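# Put the orange into the foam net sleeve

## Task

Place the orange so it sits inside the foam net sleeve, without pulling on the net so hard that it tears.

## Robot and tools

ROBOT. Two six-joint arms, left_arm and right_arm, each carrying a parallel two-finger gripper. The left base sits at (+0.031, +0.374, +0.006) m and the right at (+0.049, -0.254, +0.010) m in the scene frame, both almost unrotated. Behind them stands a fixed two-camera stand. Loose objects may now and then get a small random nudge.

FRAMES. Scene frame: origin at table-top height, halfway between the nominal bases; +x points out over the table, +z up, and left_arm is on the +y side. Arm names do not match image left and right. Each arm reports its hand pose, velocities and targets in its own base frame, and its offsets run along its own base axes. Rotations turn the gripper about its Hand target point. On the gripper, the fingers point along local +z and open and close along local y. end_effector_position is the spot between the pads, roughly 1 cm short of the fingertips. Reported poses can be a few cm off, worse at long reach.

execute_actions(actions, cameras). actions is a list of actions. Each action is a table of 1 to 15 rows, one row per 1/30 s step; if fewer than 15 rows are given, the last row repeats until step 15. Every row is a single list of 14 numbers in [-1, 1] covering both arms: left dx, dy, dz, rx, ry, rz, opening, then right dx, dy, dz, rx, ry, rz, opening. The six pose numbers are offsets, not poses: they are measured from that arm's Hand target as it was when the action began, and every row counts from that same start point, not from the row before. Each new action or call starts from the current Hand target, so sending the same offset again moves further. Scale: 1.0 equals 0.6 m for dx, dy, dz and 180 degrees for the rotation; rx, ry, rz form one rotation vector. A translation longer than 1.0 may be shortened. opening is absolute, not an offset: +1 fully open (0.094 m), -1 closed; 0 is half open, so always resend the opening you want. Six zeros leaves an arm where it is. Images return only when actions is empty or cameras names them; an empty list also reports the scene number.

move(target, speed, blend, opening_speed, grip_force, blocking, cameras). target is one 14-number row, laid out and scaled exactly as above, or a list of up to 15 such rows; all rows are offsets from the same starting Hand targets, not chained. The gripper travels a straight line to it. speed: top speed in m/s, 0.002 to 2.9, default 0.25 (rotation up to twice that in rad/s); one value or one per target. blend: corner rounding in m for lists, default 0 (stop at each). opening_speed: fingers' rate per second on the -1..+1 scale, at least 0.2; use it to close gently on something soft. grip_force: newtons per pad, 10 to 50, one value or one per arm; persists once set; low force closes slowly. blocking=false returns after about 0.5 s while the move continues. The whole move is capped at 10 s. Paths ignore obstacles and the other arm; faster moves lag, stray and hit harder. Do not route the gripper near its own base; go around. The result adds a move: line: done, off_target, moving, held or fault, plus limits=paced (pose clipped) or limits=held (steps withheld).

wait(seconds): 0 to 3600; runs the scene without new commands and returns early if a running move ends. stop(): brakes a running move. zoom_image(camera, region): region [x0, y0, x1, y1] in pixels of that camera's latest image, at most 504 by 504. read_manual(section): licence texts only. finished_scene(scene): the number of the scene being ended; irreversible, and the goal must hold with the robot no longer helping.

Cameras: cam_high, cam_low, cam_left_wrist, cam_right_wrist, each 672x504.

RESULTS. Per arm: end_effector_position (m) and end_effector_quat_wxyz in its base frame; Hand target (the last commanded pose after clipping, which the next offsets start from); Tool commands; grip_measured on the opening scale (may read about 2.5 mm wide when empty, narrower than a squeezed part); grip_effort_nm, the gripper motor's averaged effort (negative closing), not pad force; joint positions, velocities (within noise means still) and torques. The controller limits commanded orientation to 40 degrees from the measured one. Friction and weight often leave the gripper short, low or tilted; check after each motion, and if it rests short, send the remaining gap as an offset. To release a push, command a target back past the gripper.

GRIP. Beyond first contact, squeeze rises about 1 N per 0.001 of command, then jumps to the force limit near 20 N. Lower grip_force and close slowly on the soft orange and foam. To release, command well above grip_measured.

AVOID. Tearing the net by hard pulls; dropping the orange or letting anything leave the table; fast contact or hard pushes on fixed or heavy objects; any collision or squeeze between the two arms, including one gripper closing on the other's fingers; letting go of moving objects. Long stretched holds or pushing at unreachable poses heat motors: MOTOR HOT appears near 75 °C, and at 90 °C an OVER-TEMPERATURE FAULT folds that arm away for good.

Each tool is called by a JSON object that holds its "op" and its "data", one argument or row to a line.

## Session

{"op": "execute_actions", "data": {
  "actions": []
}}

Scene clock: 0.00 s.
left_arm: end_effector_position=(+0.3546, -0.1540, +0.2961) grip_measured=-0.985 grip_effort_nm=n/a end_effector_quat_wxyz=(+0.704, +0.632, +0.314, -0.079) | right_arm: end_effector_position=(+0.3417, +0.3432, +0.3010) grip_measured=-0.986 grip_effort_nm=n/a end_effector_quat_wxyz=(+0.308, -0.061, +0.693, +0.649)
Joint positions: left_arm=[0.032 1.426 0.862 0.578 1.252 0.985 0.001] | right_arm=[0.57 1.58 0.996 0.625 -0.644 1.065 0.001]
Joint velocities: within noise
Joint torques (N m): no reading
Heat: left arm: 31 °C; right arm: 33 °C.
Hand target: left_arm +0.3552, -0.1534, +0.2984; +0.705, +0.631, +0.314, -0.077 | right_arm +0.3419, +0.3423, +0.3099; +0.316, -0.065, +0.686, +0.652
Tool commands: left_gripper/opening=-1.0 right_gripper/opening=-1.0

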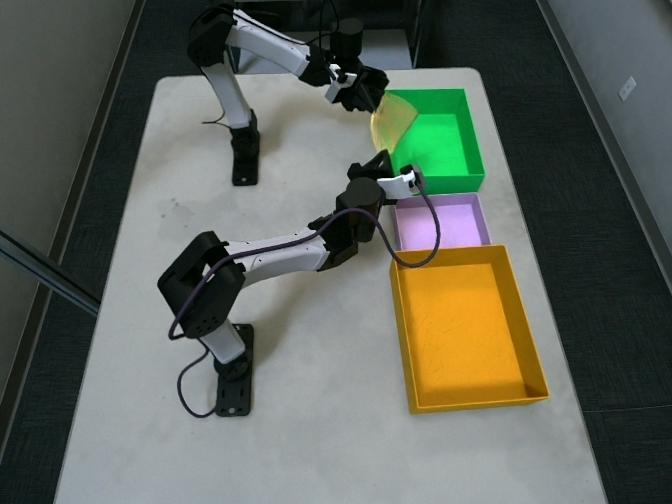

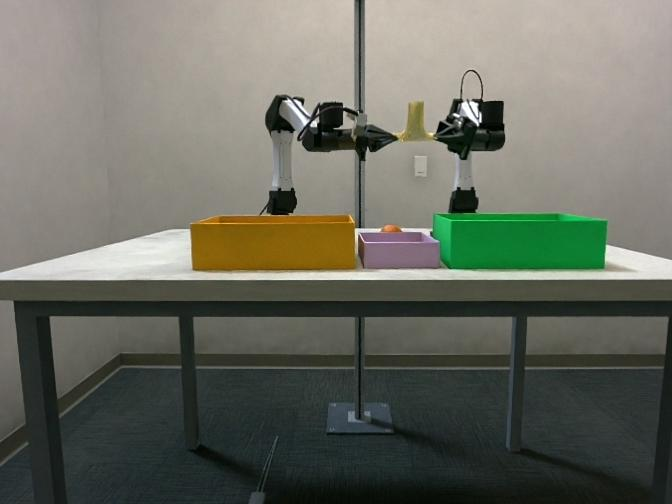

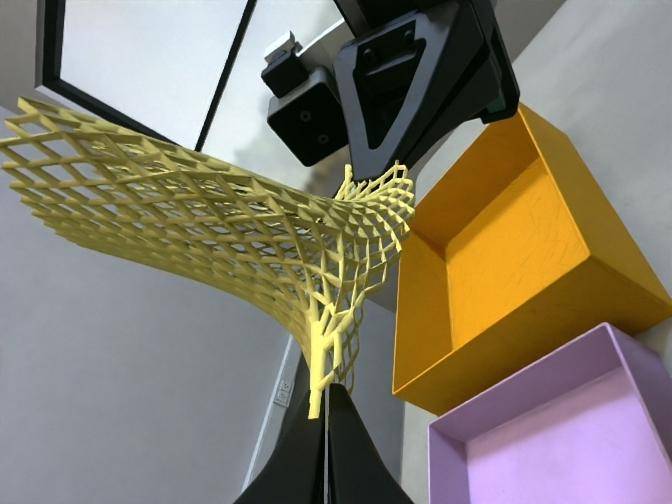

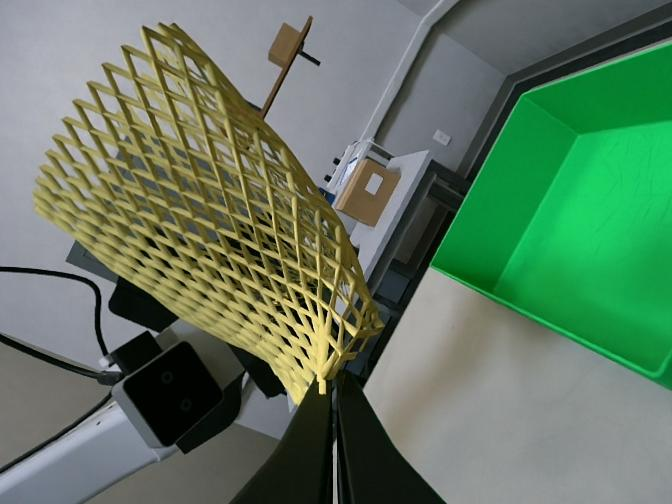

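{"op": "zoom_image", "data": {
  "camera": "cam_low",
  "region": [340, 80, 520, 280]
}}

{"op": "zoom_image", "data": {
  "camera": "cam_high",
  "region": [320, 70, 500, 270]
}}

Scaled by 2.520 from the camera's image (finer frame: 960x720).

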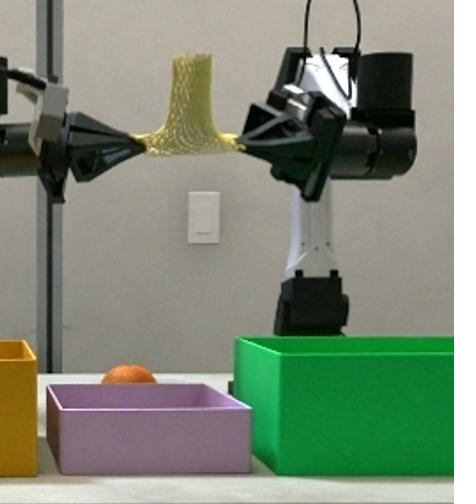

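Scaled by 2.520 from the camera's image (finer frame: 960x720).

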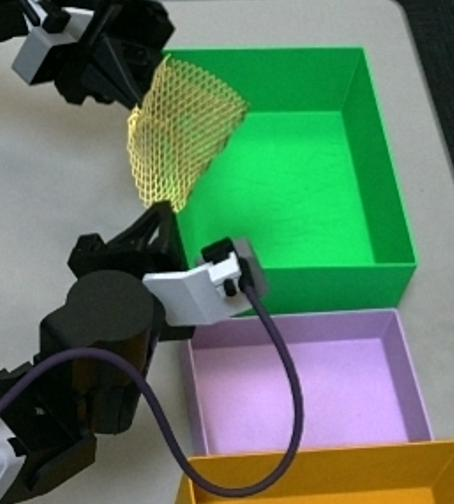

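{"op": "move", "data": {
  "target": [0,0.2,0,0,0,0,-1,0,0.2,0,0,0,0,-1],
  "speed": 0.2,
  "cameras": ["all"]
}}

Scene clock: 29.23 s.
left_arm: end_effector_position=(+0.3519, -0.0381, +0.2930) grip_measured=-0.985 grip_effort_nm=-0.83 end_effector_quat_wxyz=(+0.704, +0.621, +0.338, -0.061) | right_arm: end_effector_position=(+0.3341, +0.4607, +0.3049) grip_measured=-0.986 grip_effort_nm=-0.77 end_effector_quat_wxyz=(+0.303, -0.069, +0.688, +0.656)
Joint positions: left_arm=[0.406 1.477 0.899 0.58 1.565 0.985 0.001] | right_arm=[0.819 1.843 1.304 0.587 -0.419 1.059 0.001]
Joint torques (N m): left_arm=[0.73 -5.26 8.75 1.38 -0.01 -0.12] | right_arm=[0.17 -9.94 8.55 1.92 0.21 -0.19]
Heat: left arm: 38 °C; right arm: 39 °C.
Hand target: left_arm +0.3552, -0.0335, +0.2983; +0.705, +0.631, +0.314, -0.077 | right_arm +0.3420, +0.4622, +0.3101; +0.316, -0.065, +0.686, +0.652
Off the commanded pose: left_arm 0.008 m, 3 deg | right_arm 0.009 m, 2 deg.
joint sent to its limit (left arm) — joint 5 (wrist yaw), upper limit. The joint targets are off in orientation, not in position.
move: off_target (left_arm)

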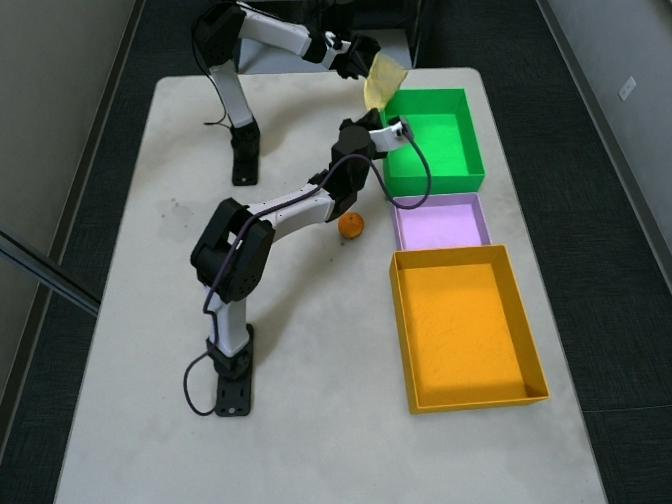

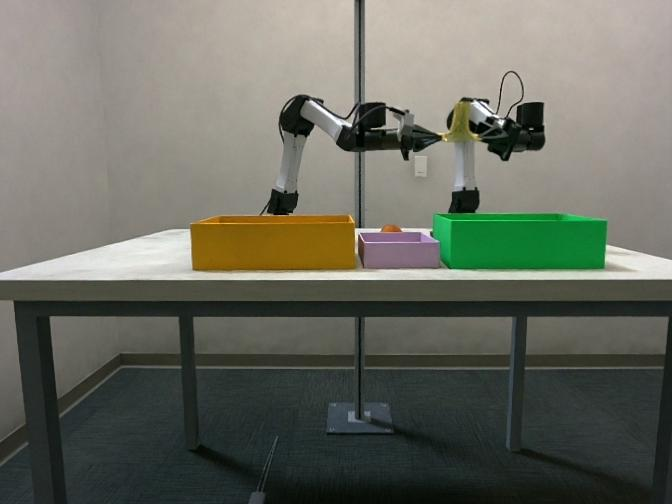

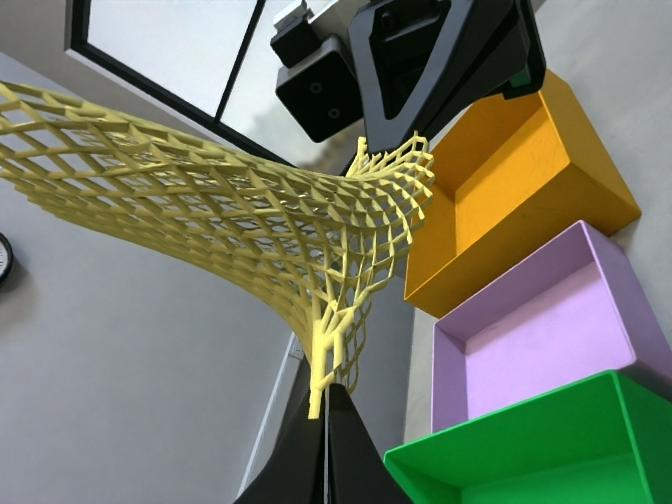

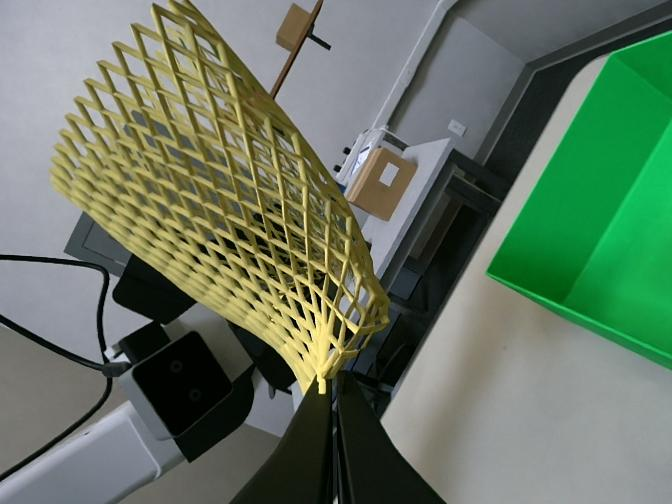

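{"op": "move", "data": {
  "target": [-0.067,-0.335,-0.13,0.208,0.076,0,-1,-0.067,-0.335,-0.13,-0.208,0.077,0,-1],
  "speed": 0.2,
  "cameras": ["all"]
}}

Scene clock: 81.60 s.
left_arm: end_effector_position=(+0.3105, -0.2366, +0.2207) grip_measured=-0.985 grip_effort_nm=-0.83 end_effector_quat_wxyz=(+0.434, +0.807, +0.398, -0.056) | right_arm: end_effector_position=(+0.2993, +0.2652, +0.2201) grip_measured=-0.986 grip_effort_nm=-0.78 end_effector_quat_wxyz=(+0.184, -0.083, +0.893, +0.401)
Joint positions: left_arm=[-0.382 1.448 1.245 -0.674 0.638 1.605 0.001] | right_arm=[0.49 1.434 1.212 -0.586 -0.565 0.538 0.001]
Joint torques (N m): left_arm=[-0.21 -4.98 9.02 1.29 0.1 0.01] | right_arm=[-0.66 -7.9 8.28 1.38 -0.21 -0.17]
Heat: left arm: 42 °C; right arm: 44 °C.
Hand target: left_arm +0.3150, -0.2344, +0.2203; +0.424, +0.810, +0.402, -0.046 | right_arm +0.3018, +0.2612, +0.2319; +0.195, -0.085, +0.891, +0.401
Off the commanded pose: left_arm 0.005 m, 2 deg | right_arm 0.013 m, 1 deg.
move: off_target (right_arm)

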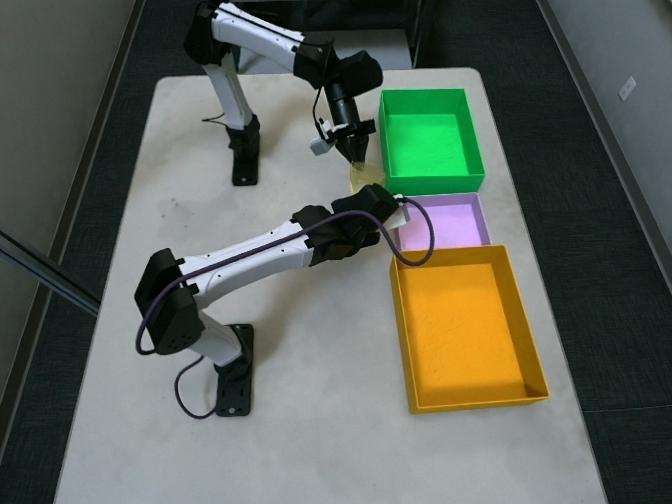

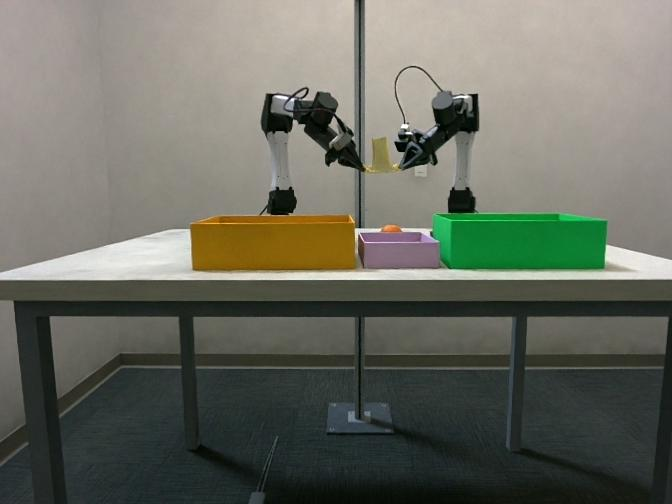

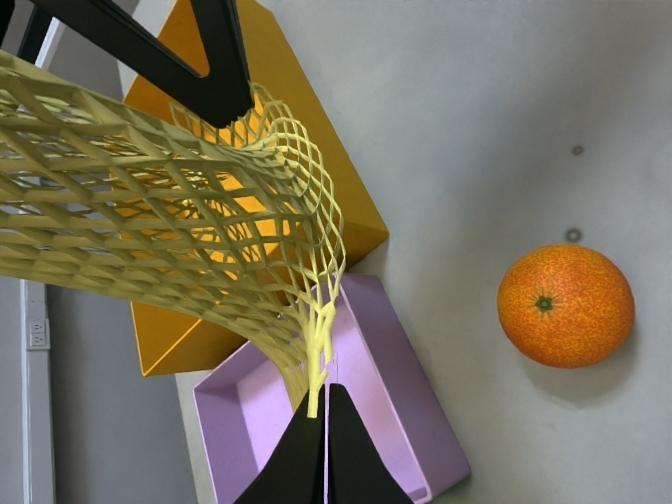

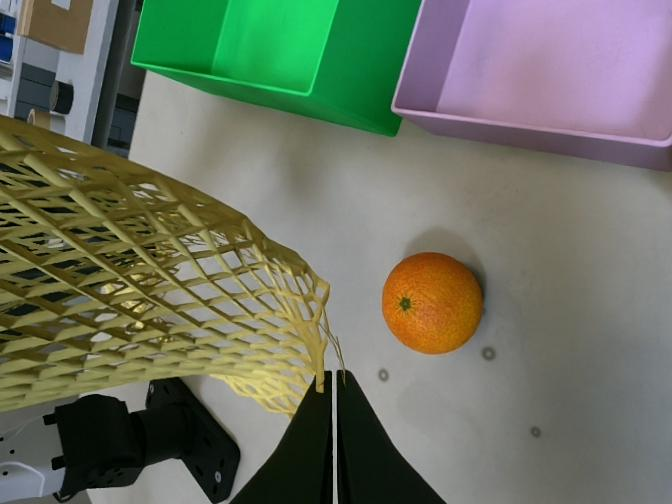

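{"op": "move", "data": {
  "target": [-0.03,0.055,-0.21,0,0,0,-1,-0.03,0.055,-0.21,0,0,0,-1],
  "speed": 0.2,
  "cameras": ["all"]
}}

Scene clock: 119.10 s.
left_arm: end_effector_position=(+0.2975, -0.2070, +0.1036) grip_measured=-0.985 grip_effort_nm=-0.82 end_effector_quat_wxyz=(+0.433, +0.809, +0.395, -0.045) | right_arm: end_effector_position=(+0.2822, +0.2969, +0.1145) grip_measured=-0.986 grip_effort_nm=-0.77 end_effector_quat_wxyz=(+0.194, -0.094, +0.885, +0.412)
Joint positions: left_arm=[-0.305 1.451 0.781 -0.246 0.67 1.693 0.001] | right_arm=[0.606 1.517 0.819 -0.032 -0.499 0.62 0.001]
Joint torques (N m): left_arm=[1.11 -4.64 5.45 1.48 0.28 0.01] | right_arm=[0.58 -6.23 4.81 1.79 0.1 0.05]
Heat: left arm: 44 °C; right arm: 43 °C.
Hand target: left_arm +0.2969, -0.2015, +0.0943; +0.424, +0.810, +0.402, -0.046 | right_arm +0.2838, +0.2942, +0.1059; +0.195, -0.085, +0.891, +0.401
Off the commanded pose: left_arm 0.011 m, 1 deg | right_arm 0.009 m, 2 deg.
move: off_target (left_arm)

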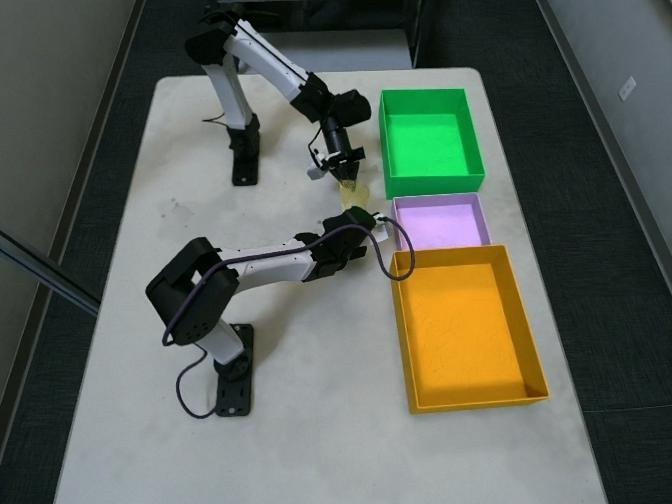

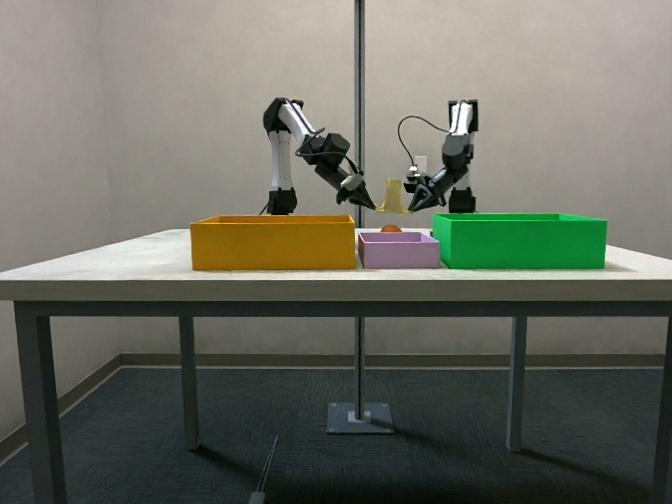

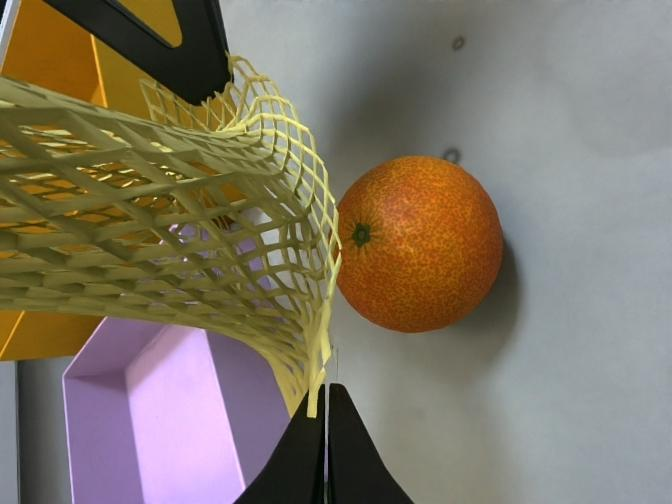

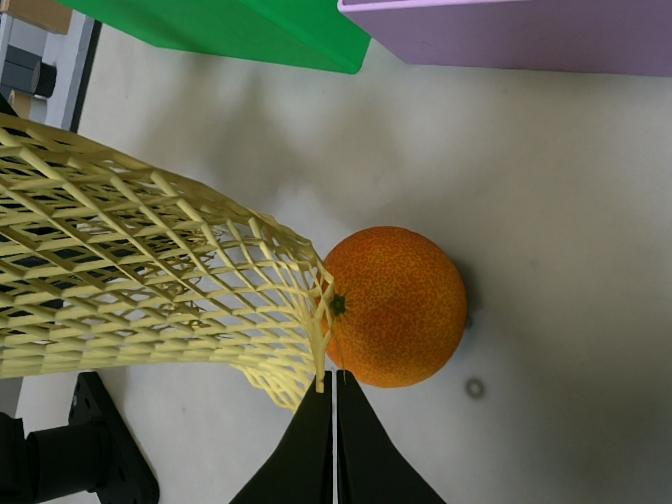

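{"op": "move", "data": {
  "target": [-0.004,0.003,-0.075,0,0,0,-1,0.006,-0.012,-0.086,0,0,0,-1],
  "speed": 0.08,
  "cameras": ["all"]
}}

Scene clock: 142.30 s.
left_arm: end_effector_position=(+0.2960, -0.2063, +0.0597) grip_measured=-0.985 grip_effort_nm=-0.82 end_effector_quat_wxyz=(+0.435, +0.809, +0.392, -0.045) | right_arm: end_effector_position=(+0.2855, +0.2934, +0.0630) grip_measured=-0.986 grip_effort_nm=-0.77 end_effector_quat_wxyz=(+0.195, -0.089, +0.886, +0.410)
Joint positions: left_arm=[-0.302 1.549 0.664 -0.028 0.677 1.698 0.001] | right_arm=[0.594 1.643 0.705 0.206 -0.499 0.619 0.001]
Joint torques (N m): left_arm=[1.21 -4.71 4.92 1.42 0.23 0.01] | right_arm=[-0.76 -6.45 4.23 1.77 -0.1 -0.16]
Heat: left arm: 41 °C; right arm: 41 °C.
Hand target: left_arm +0.2947, -0.1996, +0.0494; +0.424, +0.810, +0.402, -0.046 | right_arm +0.2874, +0.2870, +0.0543; +0.195, -0.085, +0.891, +0.401
Off the commanded pose: left_arm 0.012 m, 2 deg | right_arm 0.011 m, 1 deg.
move: off_target (left_arm, right_arm)

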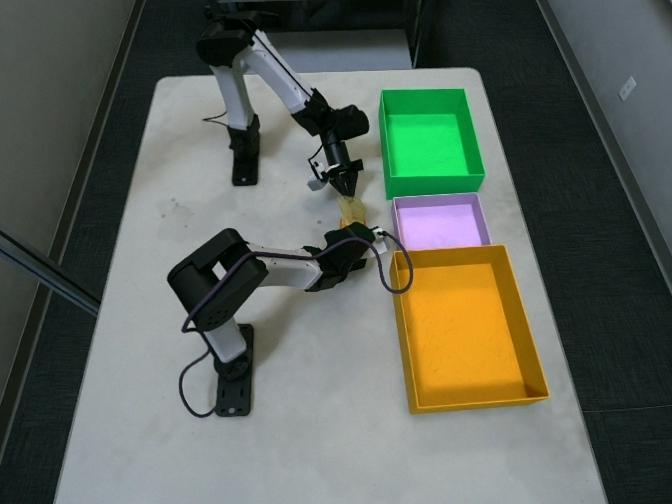

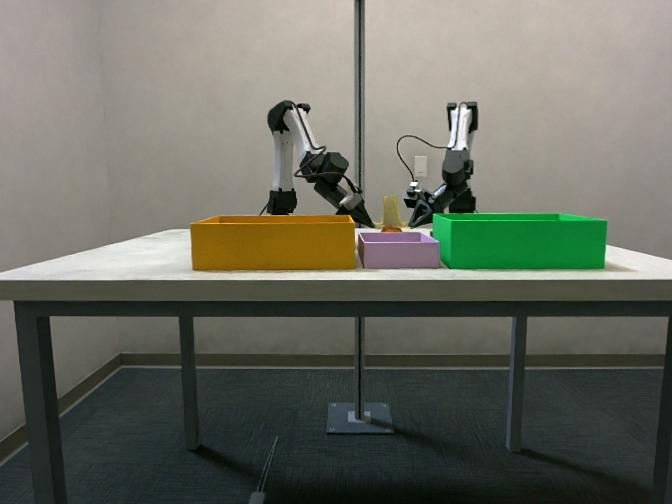

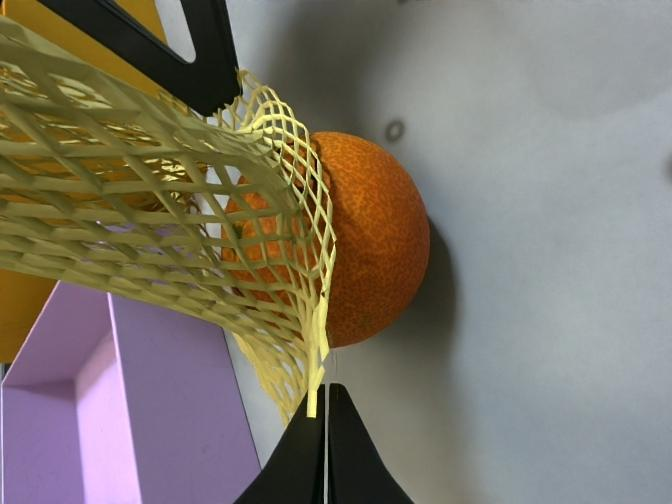

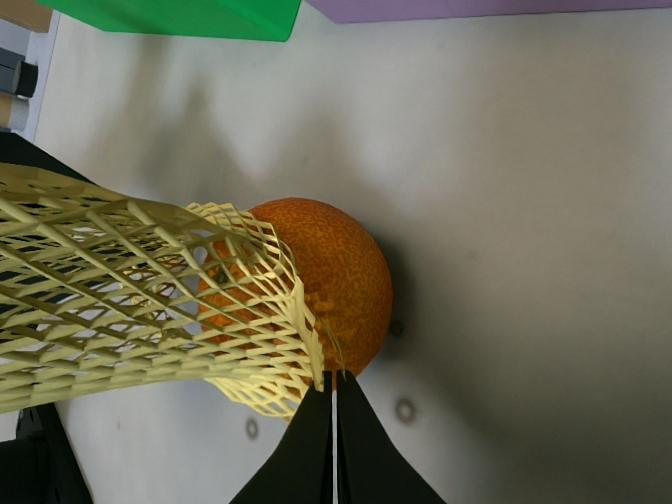

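{"op": "move", "data": {
  "target": [0.013,-0.01,-0.045,0,0,0,-1,0.013,0.01,-0.052,0,0,0,-1],
  "speed": 0.06,
  "cameras": ["cam_left_wrist","cam_right_wrist"]
}}

Scene clock: 167.40 s.
left_arm: end_effector_position=(+0.3080, -0.2101, +0.0362) grip_measured=-0.985 grip_effort_nm=-0.82 end_effector_quat_wxyz=(+0.441, +0.808, +0.388, -0.038) | right_arm: end_effector_position=(+0.2962, +0.3007, +0.0363) grip_measured=-0.986 grip_effort_nm=-0.78 end_effector_quat_wxyz=(+0.202, -0.091, +0.883, +0.414)
Joint positions: left_arm=[-0.302 1.667 0.65 0.123 0.677 1.698 0.001] | right_arm=[0.594 1.774 0.698 0.361 -0.499 0.619 0.001]
Joint torques (N m): left_arm=[-0.06 -4.96 4.33 1.38 0.15 -0.11] | right_arm=[-0.54 -6.64 3.64 1.7 -0.08 -0.14]
Heat: left arm: 39 °C; right arm: 41 °C.
Hand target: left_arm +0.3025, -0.2056, +0.0224; +0.424, +0.810, +0.402, -0.046 | right_arm +0.2952, +0.2930, +0.0232; +0.195, -0.085, +0.891, +0.401
Off the commanded pose: left_arm 0.015 m, 3 deg | right_arm 0.015 m, 2 deg.
move: off_target (left_arm, right_arm)

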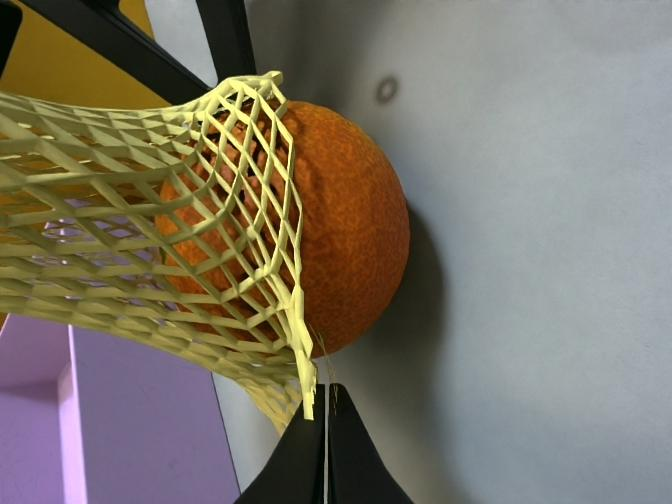

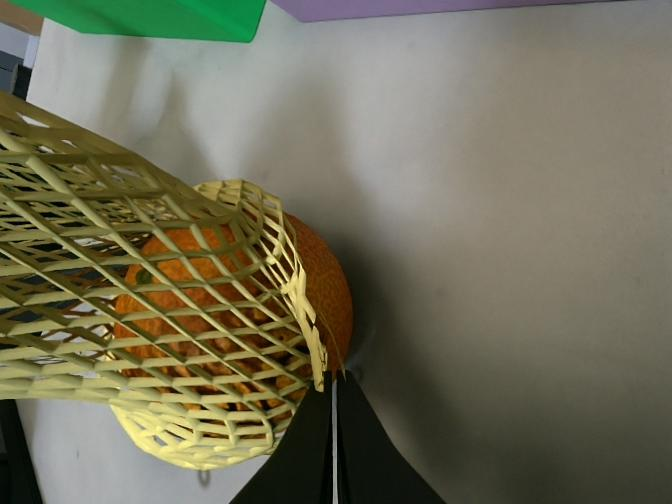

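{"op": "move", "data": {
  "target": [-0.005,-0.005,-0.034,0,0,0,-1,-0.005,0.005,-0.034,0,0,0,-1],
  "speed": 0.05,
  "cameras": ["all"]
}}

Scene clock: 181.23 s.
left_arm: end_effector_position=(+0.3048, -0.2132, +0.0159) grip_measured=-0.985 grip_effort_nm=-0.81 end_effector_quat_wxyz=(+0.443, +0.809, +0.383, -0.039) | right_arm: end_effector_position=(+0.2958, +0.3004, +0.0152) grip_measured=-0.986 grip_effort_nm=-0.78 end_effector_quat_wxyz=(+0.203, -0.092, +0.883, +0.414)
Joint positions: left_arm=[-0.313 1.737 0.61 0.241 0.677 1.695 0.001] | right_arm=[0.594 1.851 0.671 0.467 -0.499 0.619 0.001]
Joint torques (N m): left_arm=[-0.36 -5.15 4.03 1.39 0.08 -0.22] | right_arm=[0.65 -7.05 3.37 1.7 0.03 -0.03]
Heat: left arm: 39 °C; right arm: 40 °C.
Hand target: left_arm +0.2994, -0.2086, +0.0019; +0.424, +0.810, +0.403, -0.046 | right_arm +0.2922, +0.2960, +0.0028; +0.195, -0.085, +0.891, +0.401
Off the commanded pose: left_arm 0.016 m, 3 deg | right_arm 0.014 m, 2 deg.
move: off_target (left_arm, right_arm)

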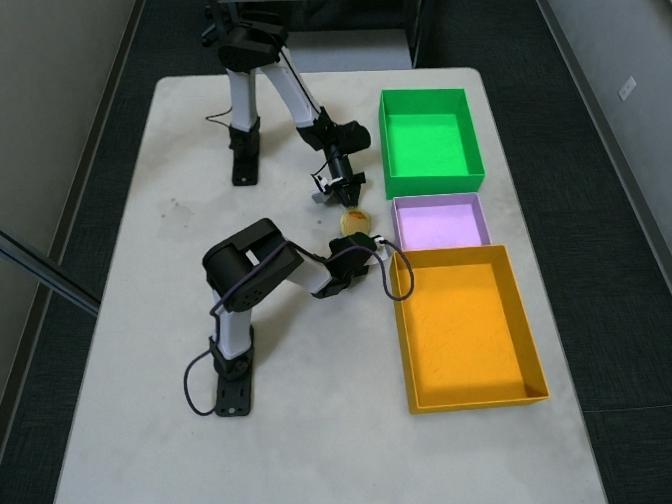

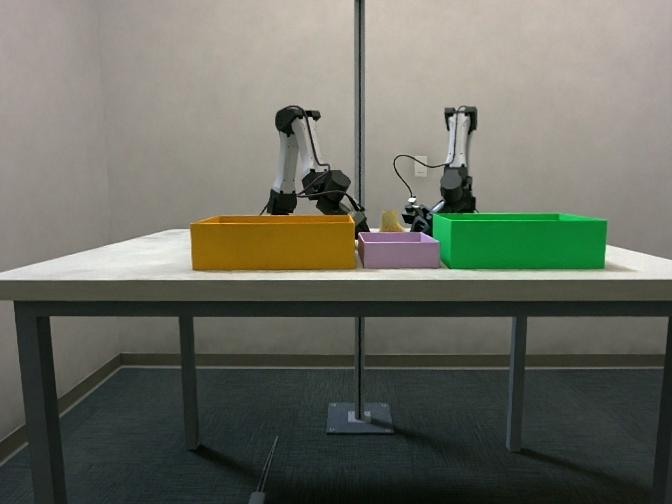

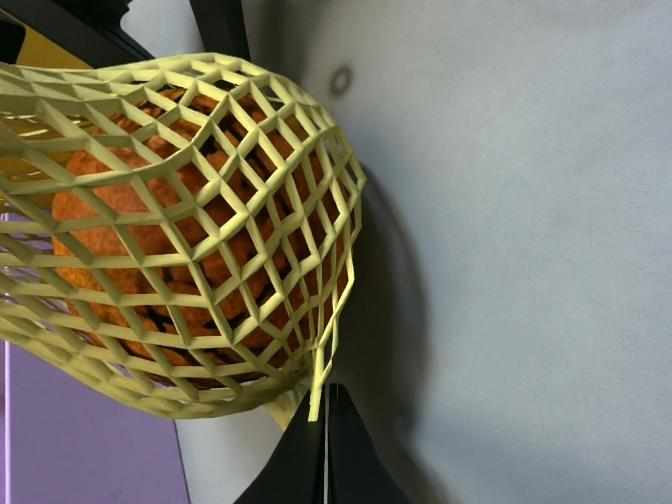

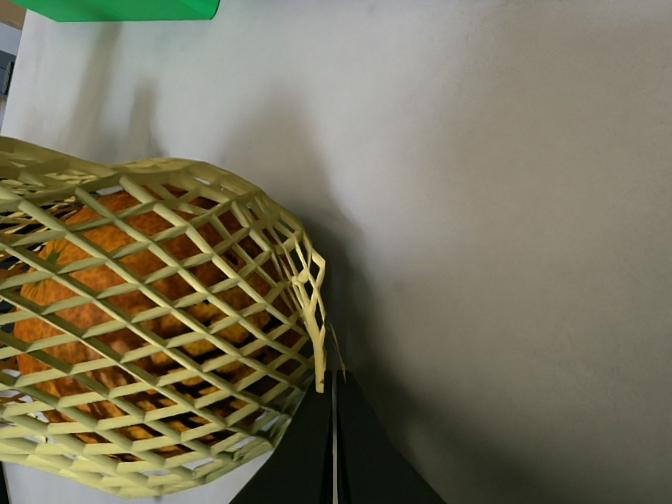

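{"op": "move", "data": {
  "target": [
    [0,0,0.006,0,0,0,-0.7,0,0,0.006,0,0,0,-0.7],
    [-0.043,0.125,0.12,0,0,0,-0.7,-0.043,-0.125,0.12,0,0,0,-0.7]
  ],
  "speed": 0.08,
  "opening_speed": 0.5,
  "cameras": ["all"]
}}

Scene clock: 194.30 s.
left_arm: end_effector_position=(+0.2688, -0.1337, +0.0650) grip_measured=-0.702 grip_effort_nm=0.11 end_effector_quat_wxyz=(+0.415, +0.810, +0.411, -0.053) | right_arm: end_effector_position=(+0.2685, +0.2216, +0.0704) grip_measured=-0.702 grip_effort_nm=0.10 end_effector_quat_wxyz=(+0.194, -0.079, +0.894, +0.396)
Joint positions: left_arm=[-0.041 1.409 0.636 -0.384 0.782 1.991 0.014] | right_arm=[0.402 1.421 0.578 0.005 -0.605 0.464 0.014]
Joint torques (N m): left_arm=[0.53 -5.35 7.73 0.8 0.55 0] | right_arm=[-0.16 -7.23 5.22 1.46 -0.4 -0.16]
Heat: left arm: 39 °C; right arm: 40 °C.
Hand target: left_arm +0.2736, -0.1337, +0.0739; +0.424, +0.810, +0.402, -0.046 | right_arm +0.2664, +0.2211, +0.0747; +0.195, -0.085, +0.891, +0.401
Off the commanded pose: left_arm 0.010 m, 2 deg | right_arm 0.005 m, 1 deg.
move: done

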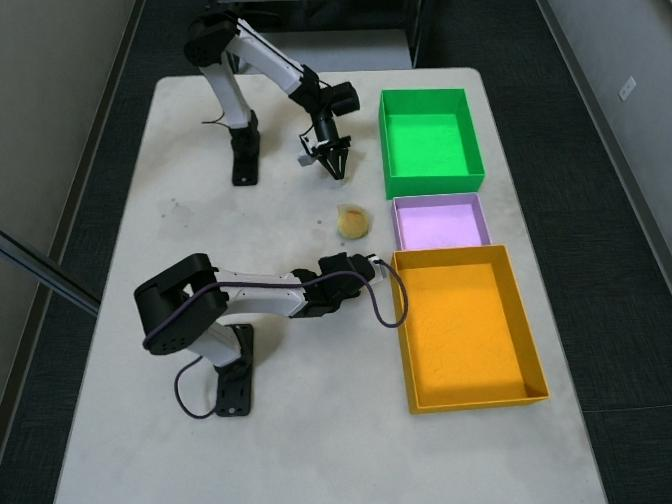

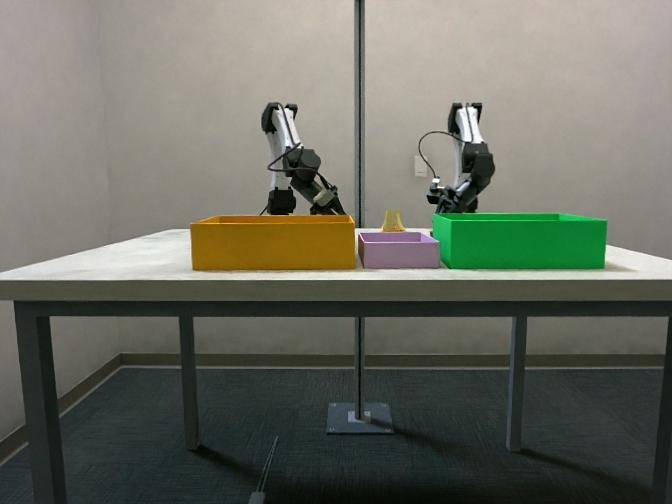

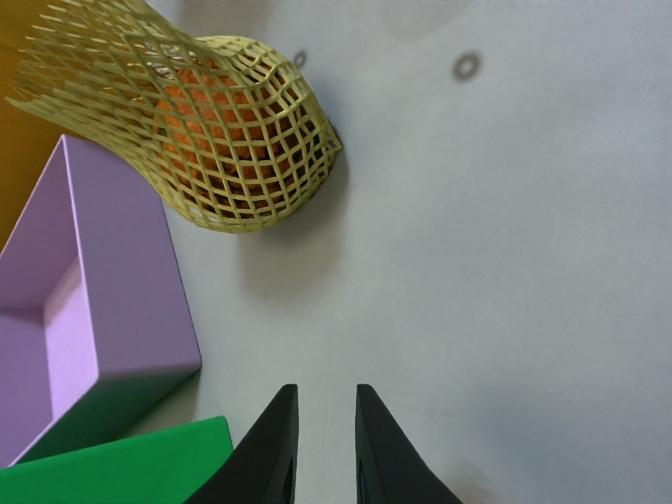

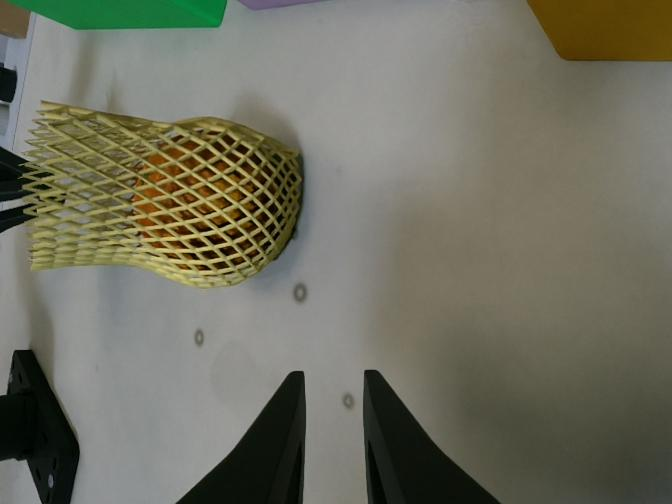

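{"op": "finished_scene", "data": {
  "scene": 1
}}

The scene is finished: the task was done.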